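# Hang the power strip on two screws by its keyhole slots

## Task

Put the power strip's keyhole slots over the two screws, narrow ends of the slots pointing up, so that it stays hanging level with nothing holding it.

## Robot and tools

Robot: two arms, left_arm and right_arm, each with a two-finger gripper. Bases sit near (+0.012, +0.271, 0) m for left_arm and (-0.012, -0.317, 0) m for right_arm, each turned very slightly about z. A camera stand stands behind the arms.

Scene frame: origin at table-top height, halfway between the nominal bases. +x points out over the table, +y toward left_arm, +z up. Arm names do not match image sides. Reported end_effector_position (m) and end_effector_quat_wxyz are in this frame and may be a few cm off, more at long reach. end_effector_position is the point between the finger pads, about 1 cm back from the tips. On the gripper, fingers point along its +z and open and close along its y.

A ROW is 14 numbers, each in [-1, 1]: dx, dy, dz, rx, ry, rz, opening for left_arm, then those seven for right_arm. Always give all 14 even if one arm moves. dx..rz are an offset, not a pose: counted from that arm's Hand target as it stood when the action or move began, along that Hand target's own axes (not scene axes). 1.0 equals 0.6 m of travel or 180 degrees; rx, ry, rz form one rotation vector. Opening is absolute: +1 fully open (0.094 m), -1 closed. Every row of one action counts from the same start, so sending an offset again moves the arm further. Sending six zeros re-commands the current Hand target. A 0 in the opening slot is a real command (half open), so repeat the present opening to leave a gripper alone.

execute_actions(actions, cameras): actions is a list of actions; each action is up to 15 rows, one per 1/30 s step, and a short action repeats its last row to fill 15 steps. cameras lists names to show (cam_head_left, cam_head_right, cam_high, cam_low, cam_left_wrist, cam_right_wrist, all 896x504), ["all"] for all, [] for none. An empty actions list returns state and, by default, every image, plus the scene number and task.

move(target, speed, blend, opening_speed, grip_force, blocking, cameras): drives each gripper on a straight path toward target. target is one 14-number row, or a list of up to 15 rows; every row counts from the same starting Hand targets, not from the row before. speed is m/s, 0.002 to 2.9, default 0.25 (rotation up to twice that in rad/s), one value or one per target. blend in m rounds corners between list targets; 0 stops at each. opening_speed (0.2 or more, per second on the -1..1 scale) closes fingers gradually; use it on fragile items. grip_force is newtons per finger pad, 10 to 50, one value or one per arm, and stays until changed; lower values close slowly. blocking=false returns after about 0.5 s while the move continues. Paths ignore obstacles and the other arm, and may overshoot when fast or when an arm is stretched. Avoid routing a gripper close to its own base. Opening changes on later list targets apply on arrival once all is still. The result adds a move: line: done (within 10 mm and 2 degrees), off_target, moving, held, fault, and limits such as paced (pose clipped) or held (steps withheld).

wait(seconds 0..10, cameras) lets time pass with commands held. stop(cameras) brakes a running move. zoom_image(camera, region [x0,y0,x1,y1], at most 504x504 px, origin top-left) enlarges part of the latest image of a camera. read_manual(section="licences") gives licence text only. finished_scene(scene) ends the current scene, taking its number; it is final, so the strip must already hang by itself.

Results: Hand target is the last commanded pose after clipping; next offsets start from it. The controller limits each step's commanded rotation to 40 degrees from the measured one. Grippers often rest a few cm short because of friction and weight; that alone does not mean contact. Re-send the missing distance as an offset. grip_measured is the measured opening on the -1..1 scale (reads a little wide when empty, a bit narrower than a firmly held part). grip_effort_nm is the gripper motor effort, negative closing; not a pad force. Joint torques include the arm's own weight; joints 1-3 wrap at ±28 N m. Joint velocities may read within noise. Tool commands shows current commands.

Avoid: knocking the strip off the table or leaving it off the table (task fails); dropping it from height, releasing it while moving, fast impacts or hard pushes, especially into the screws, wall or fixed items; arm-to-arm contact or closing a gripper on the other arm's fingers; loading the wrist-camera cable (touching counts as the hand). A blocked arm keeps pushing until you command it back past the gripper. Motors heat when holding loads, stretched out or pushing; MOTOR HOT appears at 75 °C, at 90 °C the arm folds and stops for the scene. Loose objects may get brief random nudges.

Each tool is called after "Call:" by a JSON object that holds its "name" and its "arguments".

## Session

Call:
{"name": "execute_actions", "arguments": {"actions": []}}

Scene clock: 0.00 s.
left_arm: end_effector_position=(+0.4199, +0.2842, +0.1035) grip_measured=+1.000 grip_effort_nm=n/a end_effector_quat_wxyz=(+0.562, -0.050, +0.822, +0.083) | right_arm: end_effector_position=(+0.3855, -0.3699, +0.0908) grip_measured=+1.000 grip_effort_nm=n/a end_effector_quat_wxyz=(+0.572, +0.074, +0.814, -0.073)
Joint positions: left_arm=[-0.075 1.538 0.452 0.707 -0.28 -0.023 0.094] | right_arm=[-0.023 1.58 0.374 0.861 0.136 0.012 0.094]
Joint velocities: within noise
Joint torques (N m): no reading
Heat: left arm: 38 °C; right arm: 30 °C.
Hand target: left_arm +0.4235, +0.2845, +0.1130; +0.571, -0.052, +0.815, +0.082 | right_arm +0.3901, -0.3701, +0.1026; +0.585, +0.074, +0.804, -0.073
Tool commands: left_gripper/opening=+1.0 right_gripper/opening=+1.0

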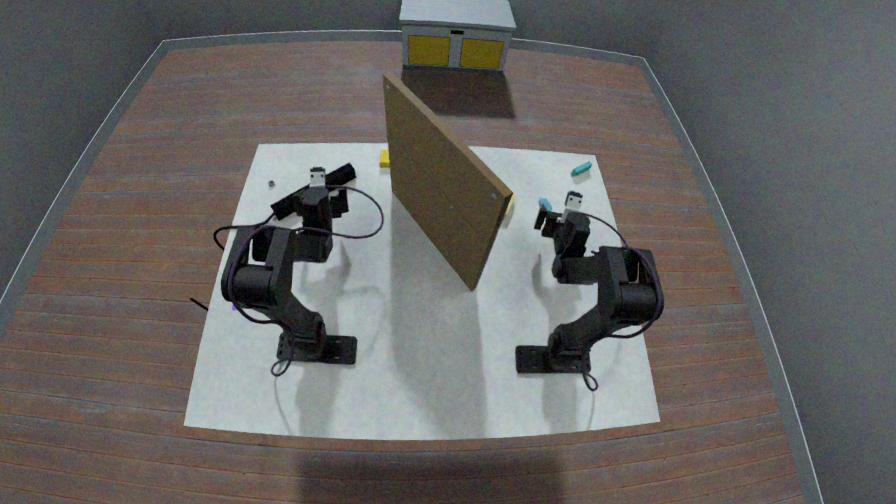

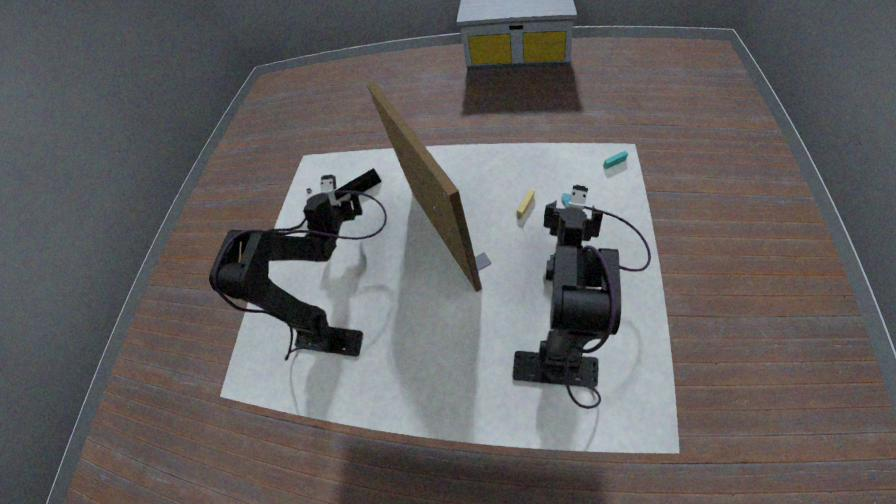

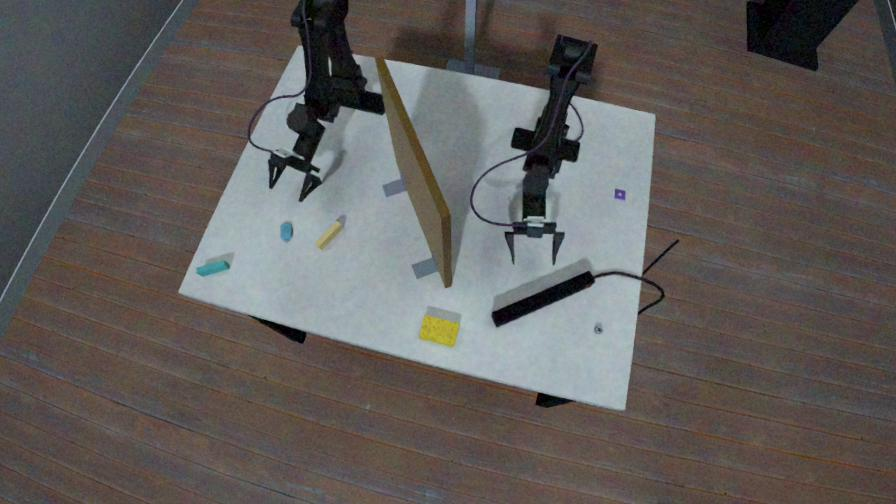

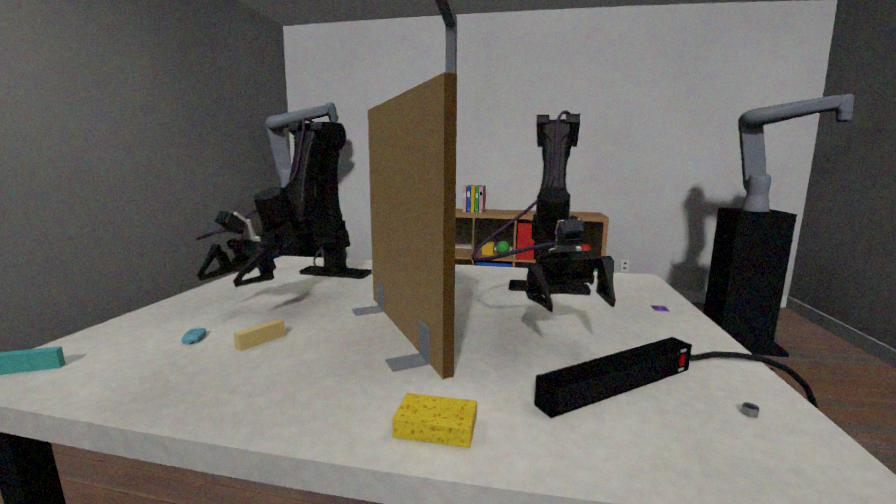

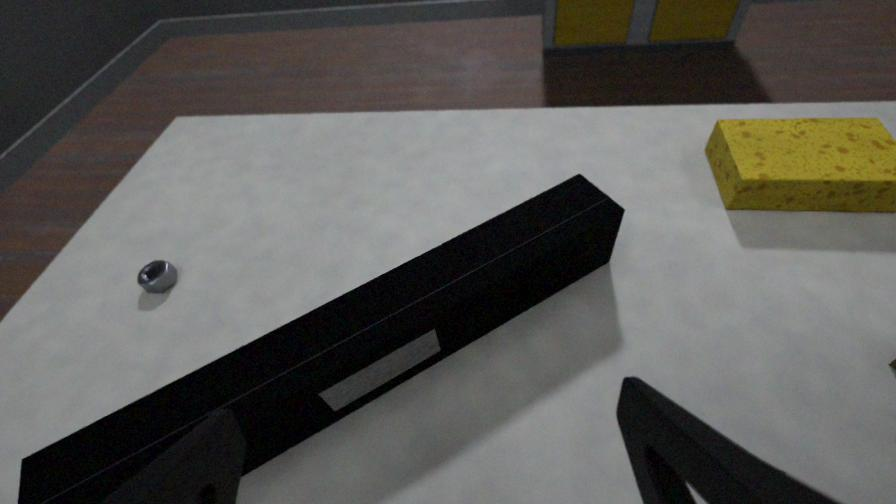

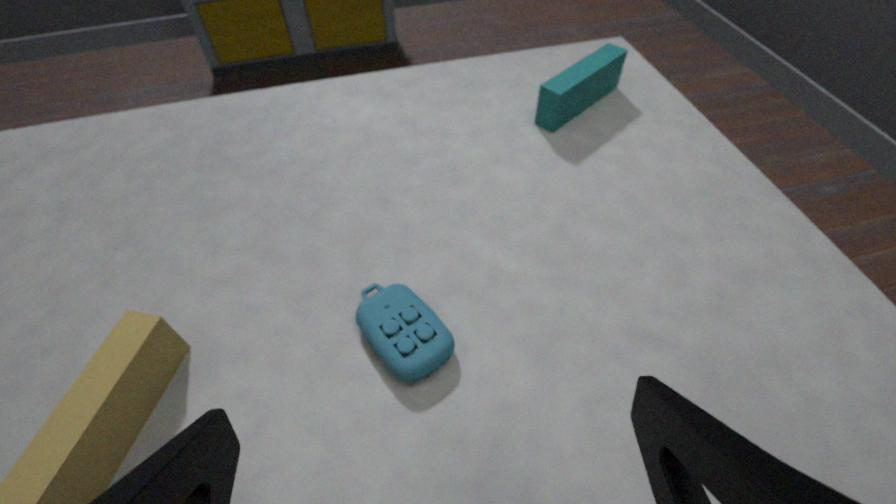

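Call:
{"name": "zoom_image", "arguments": {"camera": "cam_low", "region": [520, 320, 720, 430]}}

Call:
{"name": "zoom_image", "arguments": {"camera": "cam_head_left", "region": [370, 60, 530, 300]}}

Call:
{"name": "zoom_image", "arguments": {"camera": "cam_left_wrist", "region": [0, 160, 460, 504]}}

Call:
{"name": "zoom_image", "arguments": {"camera": "cam_left_wrist", "region": [260, 150, 660, 430]}}

Call:
{"name": "zoom_image", "arguments": {"camera": "cam_high", "region": [470, 220, 700, 350]}}

Scaled by 2.520.

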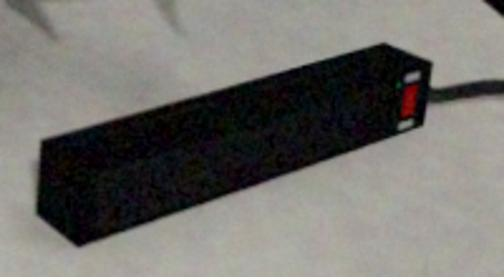

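Scaled by 2.100.

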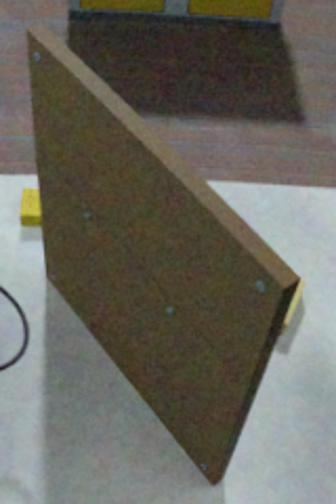

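Scaled by 1.096.

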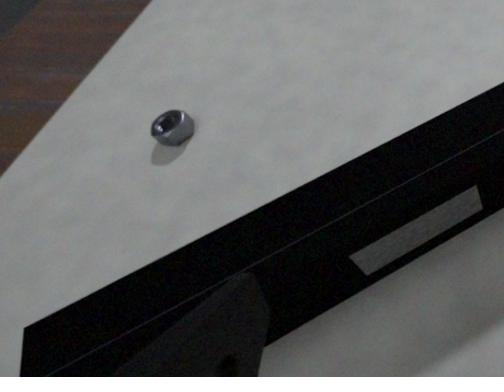

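Scaled by 1.260.

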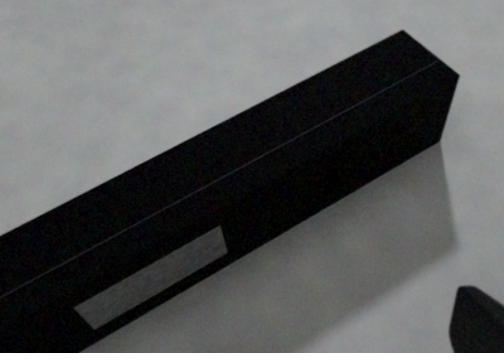

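Scaled by 2.191.

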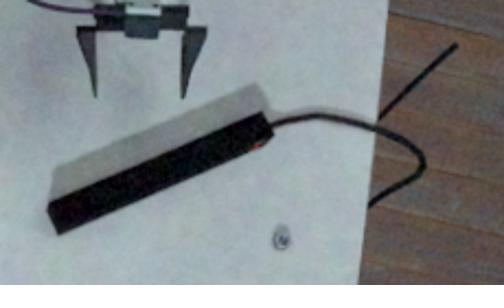

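Call:
{"name": "move", "arguments": {"target": [0.084,0.006,-0.035,-0.132,0.008,-0.072,1,0,0,0,0,0,0,1], "cameras": ["cam_left_wrist"]}}

Call:
{"name": "zoom_image", "arguments": {"camera": "cam_left_wrist", "region": [0, 100, 448, 352]}}

Call:
{"name": "zoom_image", "arguments": {"camera": "cam_left_wrist", "region": [448, 100, 896, 352]}}

Scene clock: 61.93 s.
left_arm: end_effector_position=(+0.3836, +0.2828, +0.0712) grip_measured=+1.000 grip_effort_nm=-0.02 end_effector_quat_wxyz=(+0.548, -0.254, +0.779, +0.170) | right_arm: end_effector_position=(+0.3855, -0.3699, +0.0908) grip_measured=+1.000 grip_effort_nm=0.02 end_effector_quat_wxyz=(+0.572, +0.074, +0.814, -0.073)
Joint positions: left_arm=[-0.34 1.684 0.462 0.647 -0.89 -0.481 0.094] | right_arm=[-0.023 1.58 0.374 0.861 0.136 0.012 0.094]
Joint torques (N m): left_arm=[-0.49 -4.37 7.05 0.8 -0.62 -0.16] | right_arm=[-0.13 -5.64 5.3 2 0.04 -0.02]
Heat: left arm: 39 °C; right arm: 34 °C.
Hand target: left_arm +0.3862, +0.2843, +0.0730; +0.543, -0.261, +0.777, +0.183 | right_arm +0.3901, -0.3701, +0.1026; +0.585, +0.074, +0.804, -0.073
Off the commanded pose: left_arm 0.004 m, 2 deg | right_arm 0.013 m, 2 deg.
move: off_target (right_arm)
Images, in order (width x height): cam_left_wrist 896x504.

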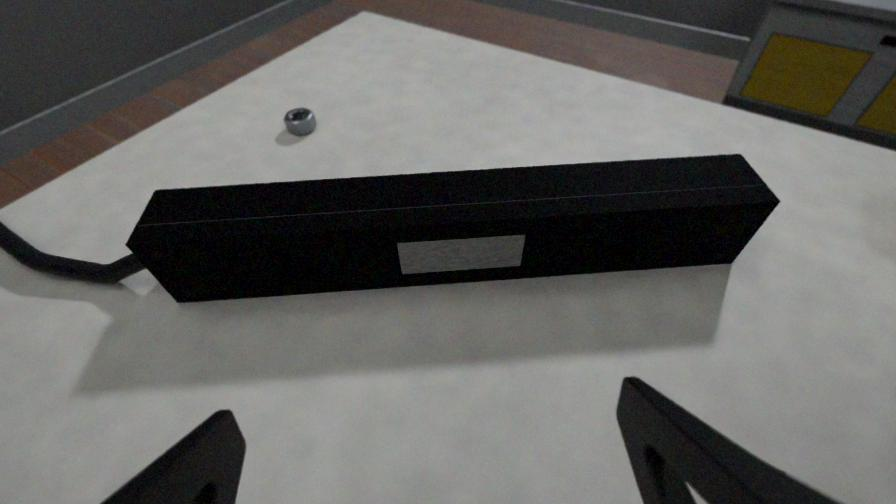

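Scaled by 1.125.

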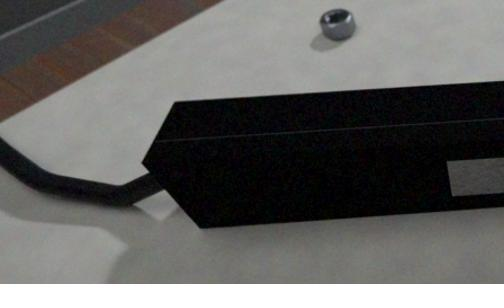

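Scaled by 1.125.

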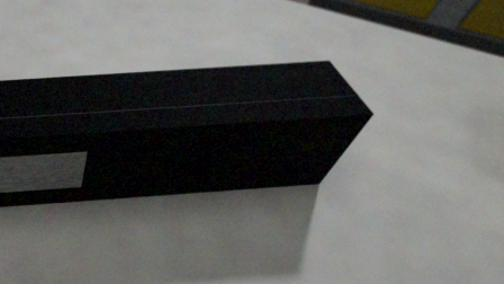

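Call:
{"name": "zoom_image", "arguments": {"camera": "cam_left_wrist", "region": [250, 190, 390, 310]}}

Call:
{"name": "zoom_image", "arguments": {"camera": "cam_left_wrist", "region": [540, 180, 680, 300]}}

Scaled by 3.600.

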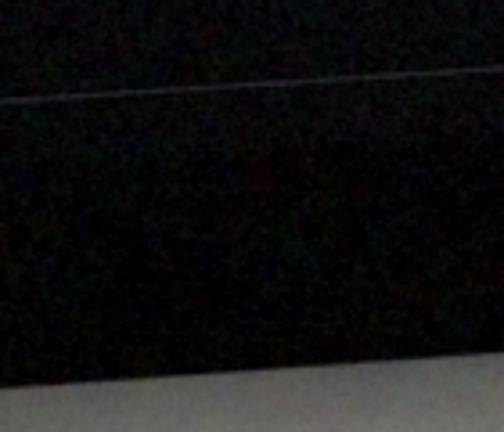

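Scaled by 3.600.

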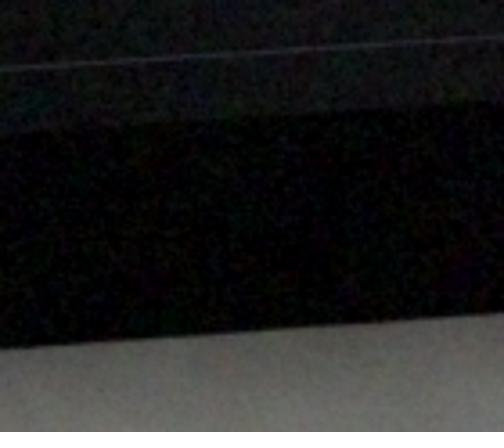

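Call:
{"name": "move", "arguments": {"target": [[-0.188,0,-0.068,0.05,0.05,0.07,1,0,0,0,0,0,0,1],[-0.1515,-0.024,0.139,0.3026,0.3007,0.4326,1,0,0,0,0,0,0,1]], "blend": [0.03,0], "speed": 0.4, "cameras": ["cam_left_wrist","cam_low"]}}

Scene clock: 118.60 s.
left_arm: end_effector_position=(+0.4833, +0.3392, +0.1305) grip_measured=+1.000 grip_effort_nm=-0.03 end_effector_quat_wxyz=(+0.042, +0.440, +0.897, +0.025) | right_arm: end_effector_position=(+0.3855, -0.3699, +0.0908) grip_measured=+1.000 grip_effort_nm=0.02 end_effector_quat_wxyz=(+0.572, +0.074, +0.814, -0.073)
Joint positions: left_arm=[0.161 2.389 2.476 -1.558 0.006 1.055 0.094] | right_arm=[-0.023 1.58 0.374 0.861 0.136 0.012 0.094]
Joint torques (N m): left_arm=[0.17 -9.13 8.51 -0.1 -0.06 0.14] | right_arm=[-0.12 -5.57 5.23 1.99 0.03 0.03]
Heat: left arm: 39 °C; right arm: 36 °C.
Hand target: left_arm +0.4823, +0.3389, +0.1297; +0.000, +0.448, +0.894, +0.000 | right_arm +0.3901, -0.3701, +0.1026; +0.585, +0.074, +0.804, -0.073
Off the commanded pose: left_arm 0.001 m, 6 deg | right_arm 0.013 m, 2 deg.
joint sent to its limit (left arm) — joint 4 (wrist pitch), lower limit. The joint targets are off in position and orientation.
move: off_target (left_arm, right_arm)
Images, in order (width x height): cam_low 896x504, cam_left_wrist 896x504.

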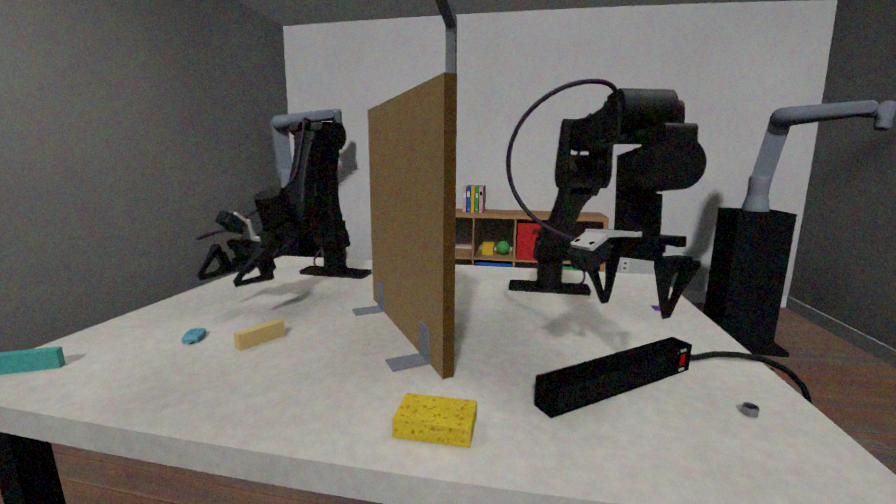

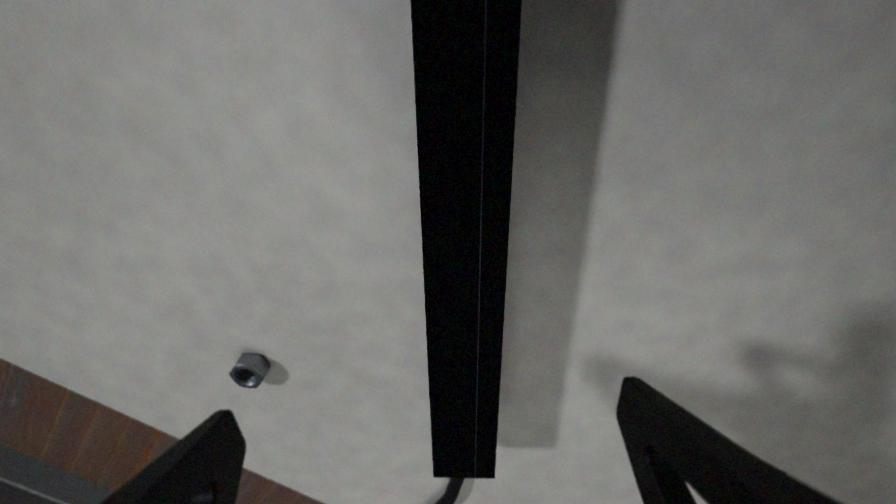

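Call:
{"name": "move", "arguments": {"target": [0,-0.005,0.157,0,0,0,1,0,0,0,0,0,0,1], "speed": 0.12, "cameras": ["cam_left_wrist","cam_low"]}}

Scene clock: 129.63 s.
left_arm: end_effector_position=(+0.4768, +0.3385, +0.0454) grip_measured=+1.000 grip_effort_nm=-0.03 end_effector_quat_wxyz=(+0.003, +0.440, +0.898, -0.001) | right_arm: end_effector_position=(+0.3855, -0.3699, +0.0908) grip_measured=+1.000 grip_effort_nm=0.02 end_effector_quat_wxyz=(+0.572, +0.074, +0.814, -0.073)
Joint positions: left_arm=[0.161 2.411 2.175 -1.33 0.004 1.055 0.094] | right_arm=[-0.023 1.58 0.374 0.861 0.136 0.012 0.094]
Joint torques (N m): left_arm=[-0.03 -9.4 5.57 0.24 -0.08 0.13] | right_arm=[-0.08 -5.6 5.09 2.01 0.05 0.01]
Heat: left arm: 39 °C; right arm: 37 °C.
Hand target: left_arm +0.4799, +0.3371, +0.0355; +0.000, +0.448, +0.894, +0.000 | right_arm +0.3901, -0.3701, +0.1026; +0.585, +0.074, +0.804, -0.073
Off the commanded pose: left_arm 0.010 m, 1 deg | right_arm 0.013 m, 2 deg.
move: off_target (right_arm)
Images, in order (width x height): cam_low 896x504, cam_left_wrist 896x504.

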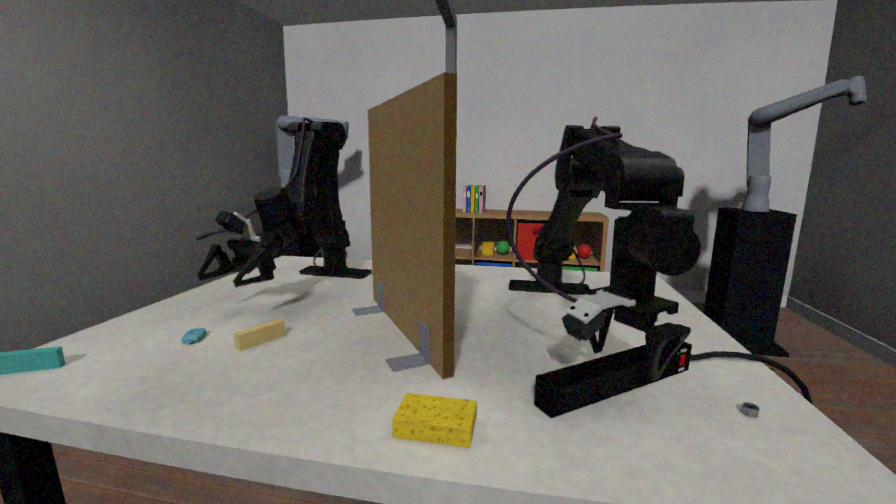

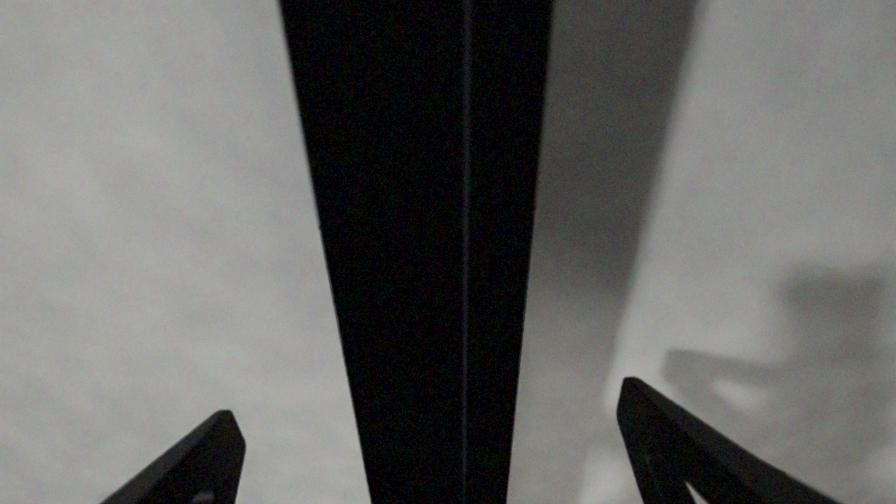

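Call:
{"name": "move", "arguments": {"target": [-0.088,-0.002,0.018,0,0,0,1,0,0,0,0,0,0,1], "speed": 0.1, "cameras": ["cam_left_wrist","cam_low","cam_high"]}}

Scene clock: 140.53 s.
left_arm: end_effector_position=(+0.5113, +0.2937, +0.0292) grip_measured=+1.000 grip_effort_nm=-0.03 end_effector_quat_wxyz=(+0.010, +0.450, +0.893, +0.004) | right_arm: end_effector_position=(+0.3855, -0.3699, +0.0908) grip_measured=+1.000 grip_effort_nm=0.02 end_effector_quat_wxyz=(+0.572, +0.074, +0.814, -0.073)
Joint positions: left_arm=[0.062 2.58 2.42 -1.391 0.002 0.977 0.094] | right_arm=[-0.023 1.58 0.374 0.861 0.136 0.012 0.094]
Joint torques (N m): left_arm=[0.16 -9.66 8.81 -0.22 -0.04 -0.07] | right_arm=[-0.09 -5.61 5.14 2.02 0.04 0.04]
Heat: left arm: 39 °C; right arm: 37 °C.
Hand target: left_arm +0.5106, +0.2942, +0.0247; +0.000, +0.448, +0.894, +0.000 | right_arm +0.3901, -0.3701, +0.1026; +0.585, +0.074, +0.804, -0.073
Off the commanded pose: left_arm 0.005 m, 1 deg | right_arm 0.013 m, 2 deg.
move: off_target (right_arm)
Images, in order (width x height): cam_high 896x504, cam_low 896x504, cam_left_wrist 896x504.

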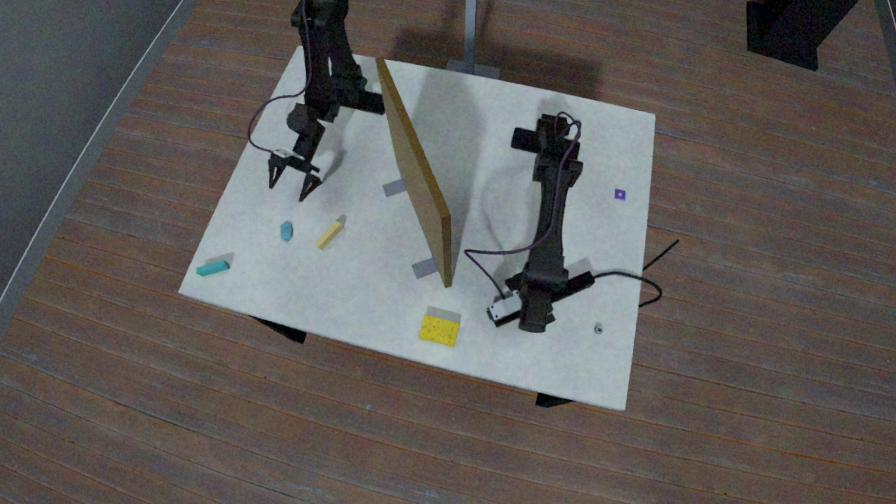

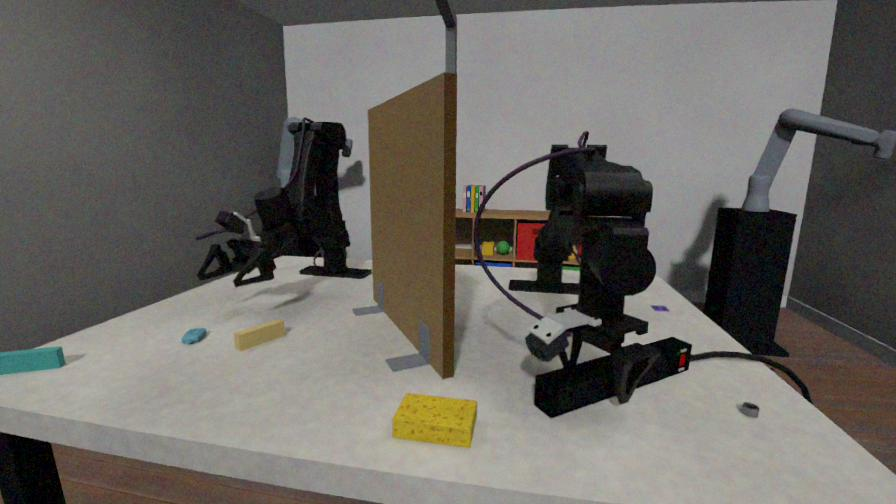

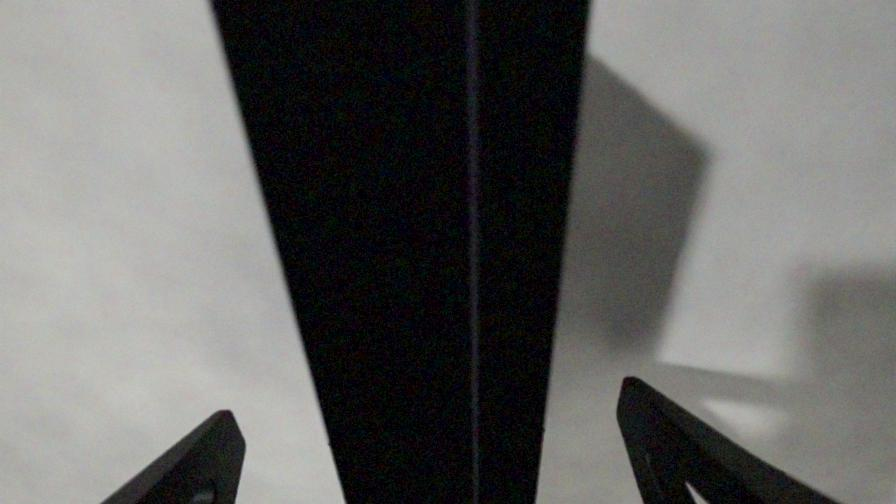

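Call:
{"name": "move", "arguments": {"target": [0,0,0,0,0,0,-0.55,0,0,0,0,0,0,1], "opening_speed": 0.8}}

Scene clock: 145.77 s.
left_arm: end_effector_position=(+0.5105, +0.2930, +0.0292) grip_measured=-0.289 grip_effort_nm=-1.05 end_effector_quat_wxyz=(+0.008, +0.450, +0.893, +0.004) | right_arm: end_effector_position=(+0.3855, -0.3699, +0.0908) grip_measured=+1.000 grip_effort_nm=0.02 end_effector_quat_wxyz=(+0.572, +0.074, +0.814, -0.073)
Joint positions: left_arm=[0.06 2.58 2.42 -1.394 0.001 0.976 0.033] | right_arm=[-0.023 1.58 0.374 0.861 0.136 0.012 0.094]
Joint torques (N m): left_arm=[0.24 -9.7 8.9 -0.21 -0.04 -0.08] | right_arm=[-0.06 -5.53 5.2 1.98 0.1 0.01]
Heat: left arm: 39 °C; right arm: 37 °C.
Hand target: left_arm +0.5106, +0.2942, +0.0247; +0.000, +0.448, +0.894, +0.000 | right_arm +0.3901, -0.3701, +0.1026; +0.585, +0.074, +0.804, -0.073
Off the commanded pose: left_arm 0.005 m, 1 deg | right_arm 0.013 m, 2 deg.
move: off_target (right_arm)

Call:
{"name": "move", "arguments": {"target": [[0,0,-0.1,0,0,0,-0.55,0,0,0,0,0,0,1],[0,0,-0.14,-0.389,0,0,-0.55,0,0,0,0,0,0,1]], "blend": [0.03,0], "speed": 0.2, "cameras": ["cam_left_wrist","cam_low","cam_high"]}}

Scene clock: 158.47 s.
left_arm: end_effector_position=(+0.5083, +0.2859, +0.0794) grip_measured=-0.290 grip_effort_nm=-1.05 end_effector_quat_wxyz=(+0.250, +0.389, +0.752, +0.470) | right_arm: end_effector_position=(+0.3855, -0.3699, +0.0908) grip_measured=+1.000 grip_effort_nm=0.02 end_effector_quat_wxyz=(+0.572, +0.074, +0.814, -0.073)
Joint positions: left_arm=[-0.196 1.967 1.018 0.337 -0.719 1.127 0.033] | right_arm=[-0.023 1.58 0.374 0.861 0.136 0.012 0.094]
Joint torques (N m): left_arm=[-0.35 -10.32 5.68 1.96 -1.13 0.63] | right_arm=[-0.01 -5.67 5.23 2.01 0.03 0.01]
Heat: left arm: 39 °C; right arm: 38 °C.
Hand target: left_arm +0.5106, +0.2941, +0.1087; +0.257, +0.367, +0.732, +0.513 | right_arm +0.3901, -0.3701, +0.1026; +0.585, +0.074, +0.804, -0.073
Off the commanded pose: left_arm 0.031 m, 6 deg | right_arm 0.013 m, 2 deg.
move: off_target (left_arm, right_arm)
Images, in order (width x height): cam_high 896x504, cam_low 896x504, cam_left_wrist 896x504.

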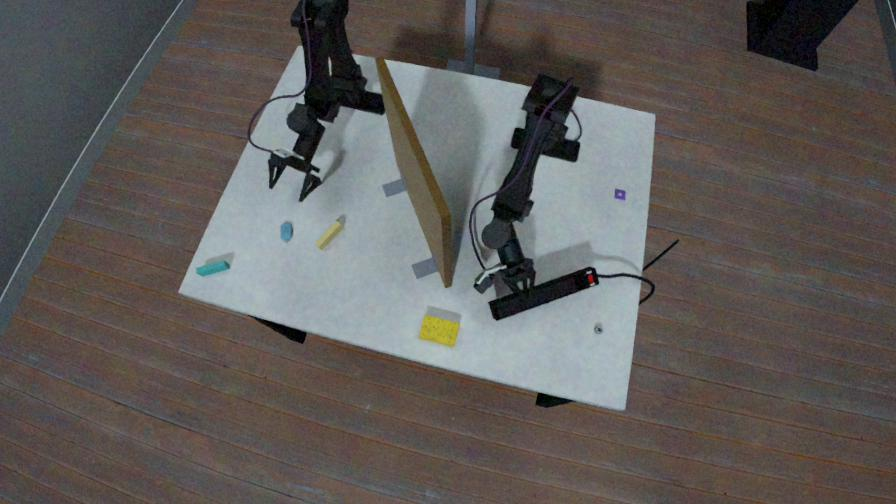

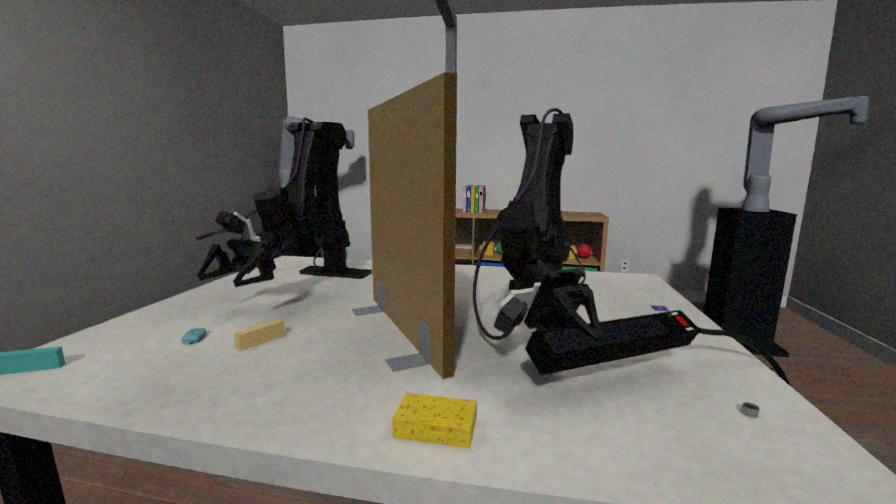

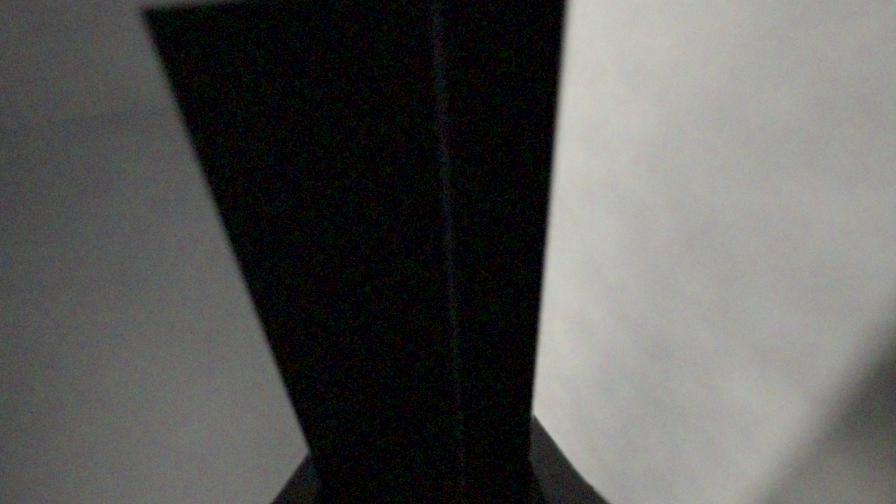

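Call:
{"name": "move", "arguments": {"target": [0,-0.1175,0.043,-0.025,0,0,-0.55,0,0,0,0,0,0,1], "speed": 0.08, "cameras": ["cam_low"]}}

Scene clock: 169.70 s.
left_arm: end_effector_position=(+0.5117, +0.2970, +0.0328) grip_measured=-0.290 grip_effort_nm=-1.05 end_effector_quat_wxyz=(+0.273, +0.358, +0.722, +0.525) | right_arm: end_effector_position=(+0.3855, -0.3699, +0.0908) grip_measured=+1.000 grip_effort_nm=0.02 end_effector_quat_wxyz=(+0.572, +0.074, +0.814, -0.073)
Joint positions: left_arm=[-0.192 2.196 0.929 0.826 -0.79 1.229 0.033] | right_arm=[-0.023 1.58 0.374 0.861 0.136 0.012 0.094]
Joint torques (N m): left_arm=[-0.8 -7.06 4.1 1.94 -0.61 0.4] | right_arm=[-0.08 -5.67 5.3 1.99 0.05 0.01]
Heat: left arm: 39 °C; right arm: 38 °C.
Hand target: left_arm +0.5107, +0.2943, +0.0336; +0.271, +0.356, +0.712, +0.542 | right_arm +0.3901, -0.3701, +0.1026; +0.585, +0.074, +0.804, -0.073
Off the commanded pose: left_arm 0.003 m, 2 deg | right_arm 0.013 m, 2 deg.
move: off_target (right_arm)
Images, in order (width x height): cam_low 896x504.

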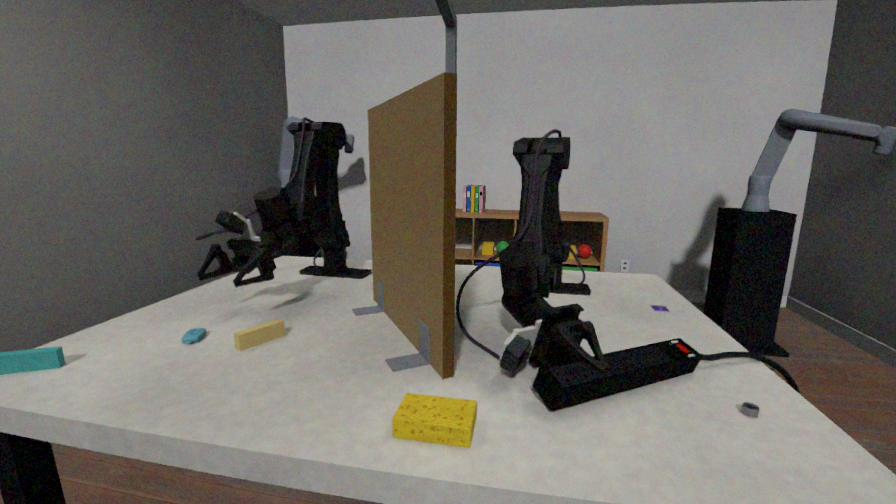

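Call:
{"name": "move", "arguments": {"target": [0,-0.014,0.005,0,0,0,-0.55,0,0,0,0,0,0,1], "speed": 0.03, "cameras": ["cam_low","cam_left_wrist"]}}

Call:
{"name": "zoom_image", "arguments": {"camera": "cam_low", "region": [480, 290, 730, 430]}}

Scene clock: 173.80 s.
left_arm: end_effector_position=(+0.5128, +0.2976, +0.0307) grip_measured=-0.290 grip_effort_nm=-1.05 end_effector_quat_wxyz=(+0.276, +0.354, +0.717, +0.534) | right_arm: end_effector_position=(+0.3855, -0.3699, +0.0908) grip_measured=+1.000 grip_effort_nm=0.02 end_effector_quat_wxyz=(+0.572, +0.074, +0.814, -0.073)
Joint positions: left_arm=[-0.193 2.224 0.929 0.883 -0.802 1.25 0.033] | right_arm=[-0.023 1.58 0.374 0.861 0.136 0.012 0.094]
Joint torques (N m): left_arm=[-0.69 -6.71 4.16 1.73 -0.44 0.2] | right_arm=[-0.01 -5.55 5.22 1.98 0.03 0.04]
Heat: left arm: 38 °C; right arm: 38 °C.
Hand target: left_arm +0.5113, +0.2946, +0.0247; +0.271, +0.356, +0.712, +0.542 | right_arm +0.3901, -0.3701, +0.1026; +0.585, +0.074, +0.804, -0.073
Off the commanded pose: left_arm 0.007 m, 1 deg | right_arm 0.013 m, 2 deg.
move: off_target (right_arm)
Images, in order (width x height): cam_low 896x504, cam_left_wrist 896x504.

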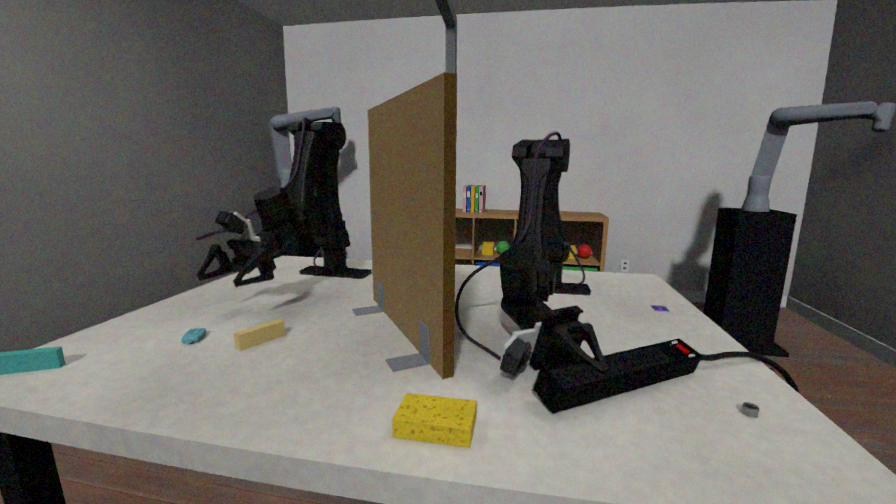

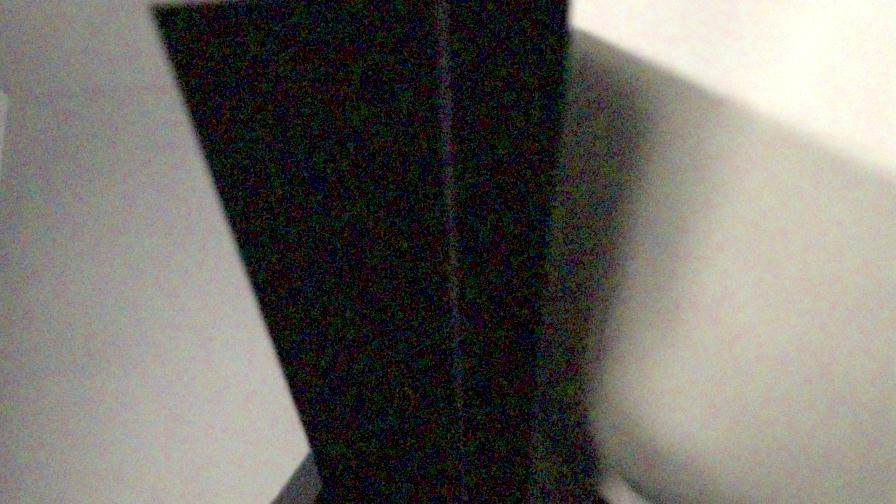

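Scaled by 2.016.

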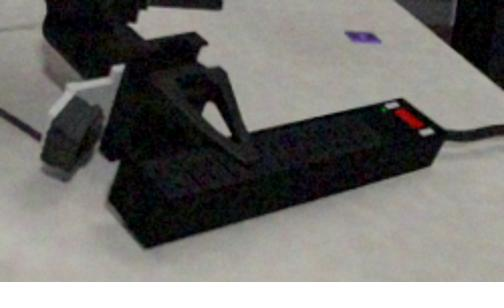

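Call:
{"name": "move", "arguments": {"target": [0,0.008,0,0,0,0,-0.1,0,0,0,0,0,0,1], "opening_speed": 0.3, "speed": 0.03, "cameras": ["cam_low"]}}

Call:
{"name": "zoom_image", "arguments": {"camera": "cam_low", "region": [480, 290, 730, 430]}}

Scene clock: 183.33 s.
left_arm: end_effector_position=(+0.5133, +0.2968, +0.0318) grip_measured=-0.101 grip_effort_nm=0.05 end_effector_quat_wxyz=(+0.276, +0.356, +0.714, +0.536) | right_arm: end_effector_position=(+0.3855, -0.3699, +0.0908) grip_measured=+1.000 grip_effort_nm=0.02 end_effector_quat_wxyz=(+0.572, +0.074, +0.814, -0.073)
Joint positions: left_arm=[-0.195 2.224 0.929 0.889 -0.803 1.258 0.042] | right_arm=[-0.023 1.58 0.374 0.861 0.136 0.012 0.094]
Joint torques (N m): left_arm=[-0.55 -7.65 4.37 1.54 -0.41 0.12] | right_arm=[-0.09 -5.49 5.11 2 0.04 0.01]
Heat: left arm: 38 °C; right arm: 38 °C.
Hand target: left_arm +0.5123, +0.2954, +0.0294; +0.271, +0.356, +0.711, +0.542 | right_arm +0.3901, -0.3701, +0.1026; +0.585, +0.074, +0.804, -0.073
Off the commanded pose: left_arm 0.003 m, 1 deg | right_arm 0.013 m, 2 deg.
move: off_target (right_arm)
Images, in order (width x height): cam_low 896x504.

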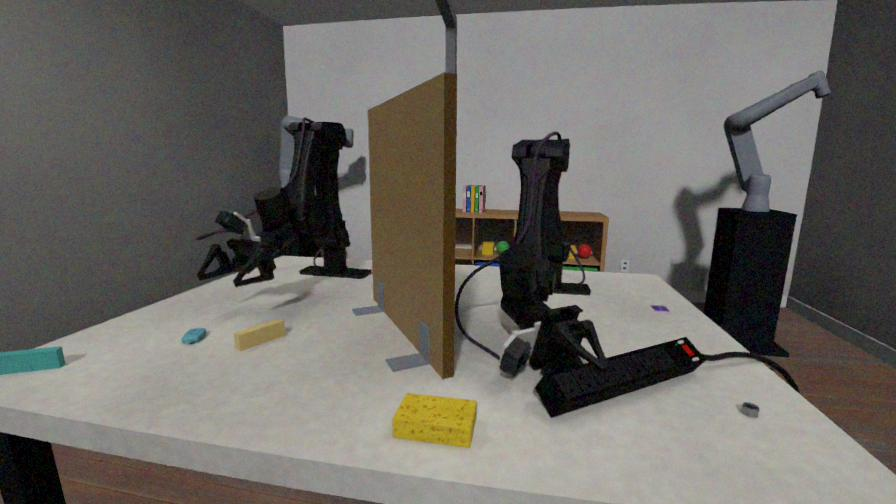

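Scaled by 2.016.

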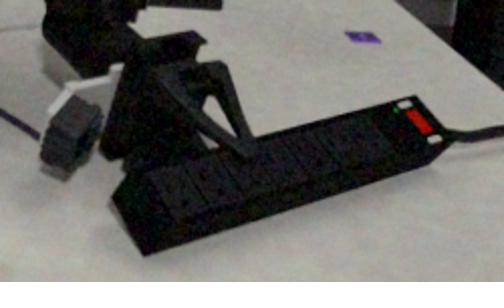

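Call:
{"name": "move", "arguments": {"target": [[0,-0.031,-0.085,0,0,0,-0.05,0,0,0,0,0,0,1],[0,0.02,-0.2,0,0,0,-0.05,0,0,0,0,0,0,1]], "speed": 0.12, "blend": [0.02,0], "cameras": ["cam_low","cam_high"]}}

Call:
{"name": "zoom_image", "arguments": {"camera": "cam_low", "region": [500, 310, 720, 430]}}

Call:
{"name": "zoom_image", "arguments": {"camera": "cam_high", "region": [460, 240, 680, 340]}}

Scene clock: 190.37 s.
left_arm: end_effector_position=(+0.4258, +0.2279, +0.0635) grip_measured=-0.051 grip_effort_nm=0.05 end_effector_quat_wxyz=(+0.276, +0.360, +0.711, +0.537) | right_arm: end_effector_position=(+0.3855, -0.3699, +0.0908) grip_measured=+1.000 grip_effort_nm=0.02 end_effector_quat_wxyz=(+0.572, +0.074, +0.814, -0.073)
Joint positions: left_arm=[-0.474 1.946 0.693 0.681 -1.047 1.057 0.045] | right_arm=[-0.023 1.58 0.374 0.861 0.136 0.012 0.094]
Joint torques (N m): left_arm=[-0.34 -9.5 4.59 0.67 -0.59 -0.09] | right_arm=[-0.12 -5.57 5.11 2.04 0.05 0.01]
Heat: left arm: 38 °C; right arm: 39 °C.
Hand target: left_arm +0.4223, +0.2280, +0.0729; +0.271, +0.356, +0.712, +0.542 | right_arm +0.3901, -0.3701, +0.1026; +0.585, +0.074, +0.804, -0.073
Off the commanded pose: left_arm 0.010 m, 1 deg | right_arm 0.013 m, 2 deg.
move: off_target (right_arm)
Images, in order (width x height): cam_high 896x504, cam_low 896x504.

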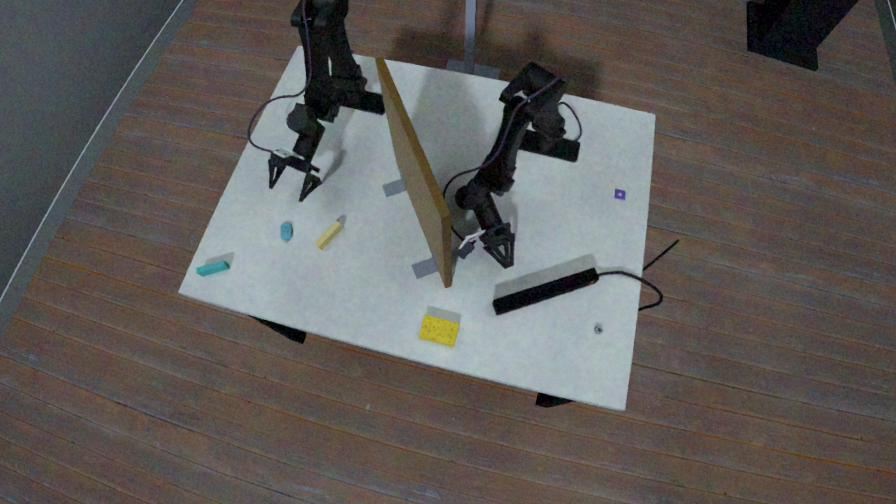

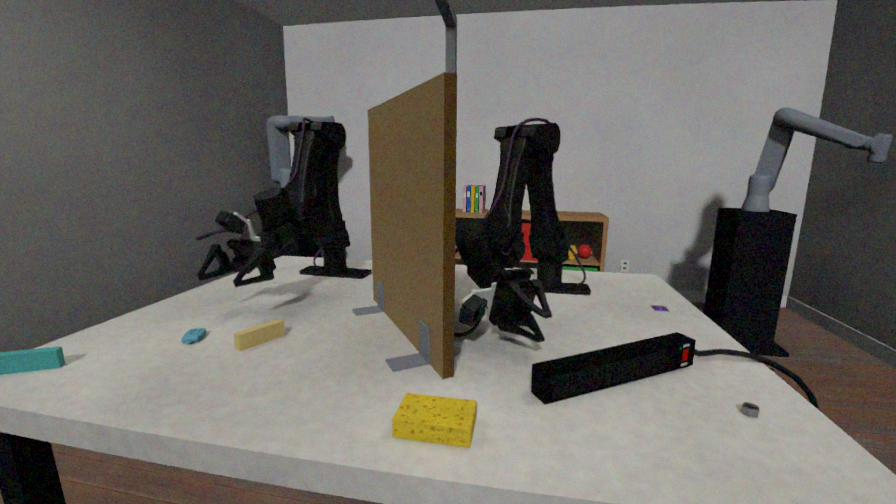

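Scaled by 2.291.

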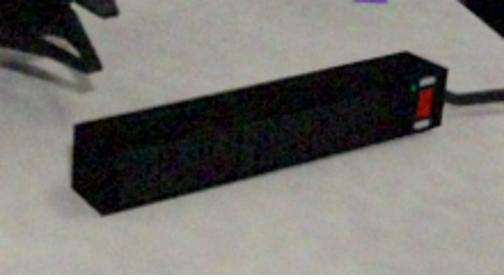

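Scaled by 2.291.

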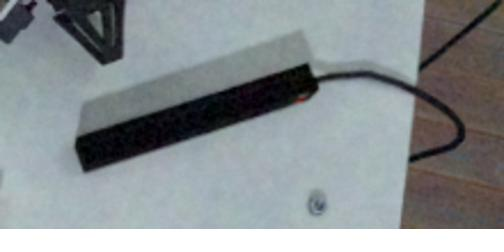

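Call:
{"name": "move", "arguments": {"target": [[0,0.129,-0.035,0.12,0,0,1,0,0,0,0,0,0,1],[0.005,0.151,0.131,0.414,0,0,1,0,0,0,0,0,0,1]], "blend": [0.03,0], "speed": 0.3, "cameras": ["cam_left_wrist","cam_low"]}}

Scene clock: 211.27 s.
left_arm: end_effector_position=(+0.5014, +0.2940, +0.1411) grip_measured=+0.999 grip_effort_nm=0.05 end_effector_quat_wxyz=(+0.063, +0.440, +0.894, +0.047) | right_arm: end_effector_position=(+0.3855, -0.3699, +0.0908) grip_measured=+1.000 grip_effort_nm=0.02 end_effector_quat_wxyz=(+0.572, +0.074, +0.814, -0.073)
Joint positions: left_arm=[0.054 2.414 2.557 -1.557 -0.023 0.952 0.094] | right_arm=[-0.023 1.58 0.374 0.861 0.136 0.012 0.094]
Joint torques (N m): left_arm=[-0.09 -9.11 8.49 -0.02 0.24 0.16] | right_arm=[-0.03 -5.57 5.2 2 0.05 0.01]
Heat: left arm: 38 °C; right arm: 39 °C.
Hand target: left_arm +0.5004, +0.2903, +0.1393; +0.000, +0.448, +0.894, +0.000 | right_arm +0.3901, -0.3701, +0.1026; +0.585, +0.074, +0.804, -0.073
Off the commanded pose: left_arm 0.004 m, 9 deg | right_arm 0.013 m, 2 deg.
joint sent to its limit (left arm) — joint 4 (wrist pitch), lower limit. The joint targets are off in position and orientation.
move: off_target (left_arm, right_arm)
Images, in order (width x height): cam_low 896x504, cam_left_wrist 896x504.

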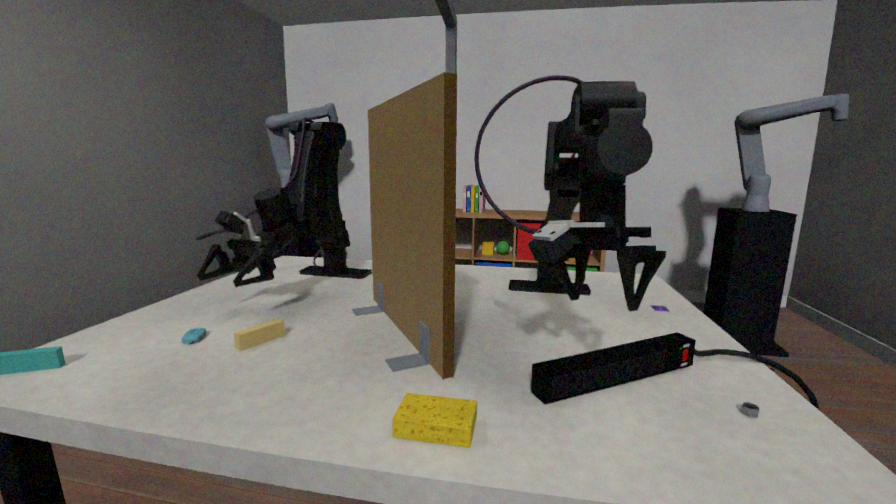

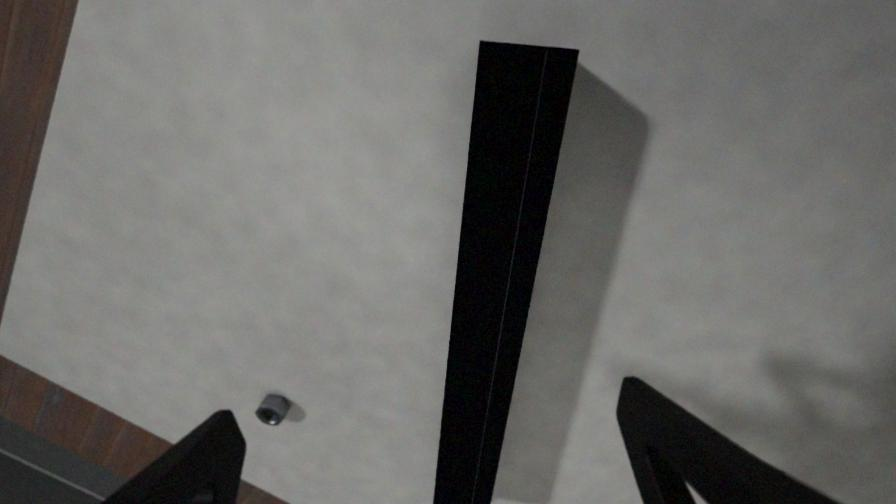

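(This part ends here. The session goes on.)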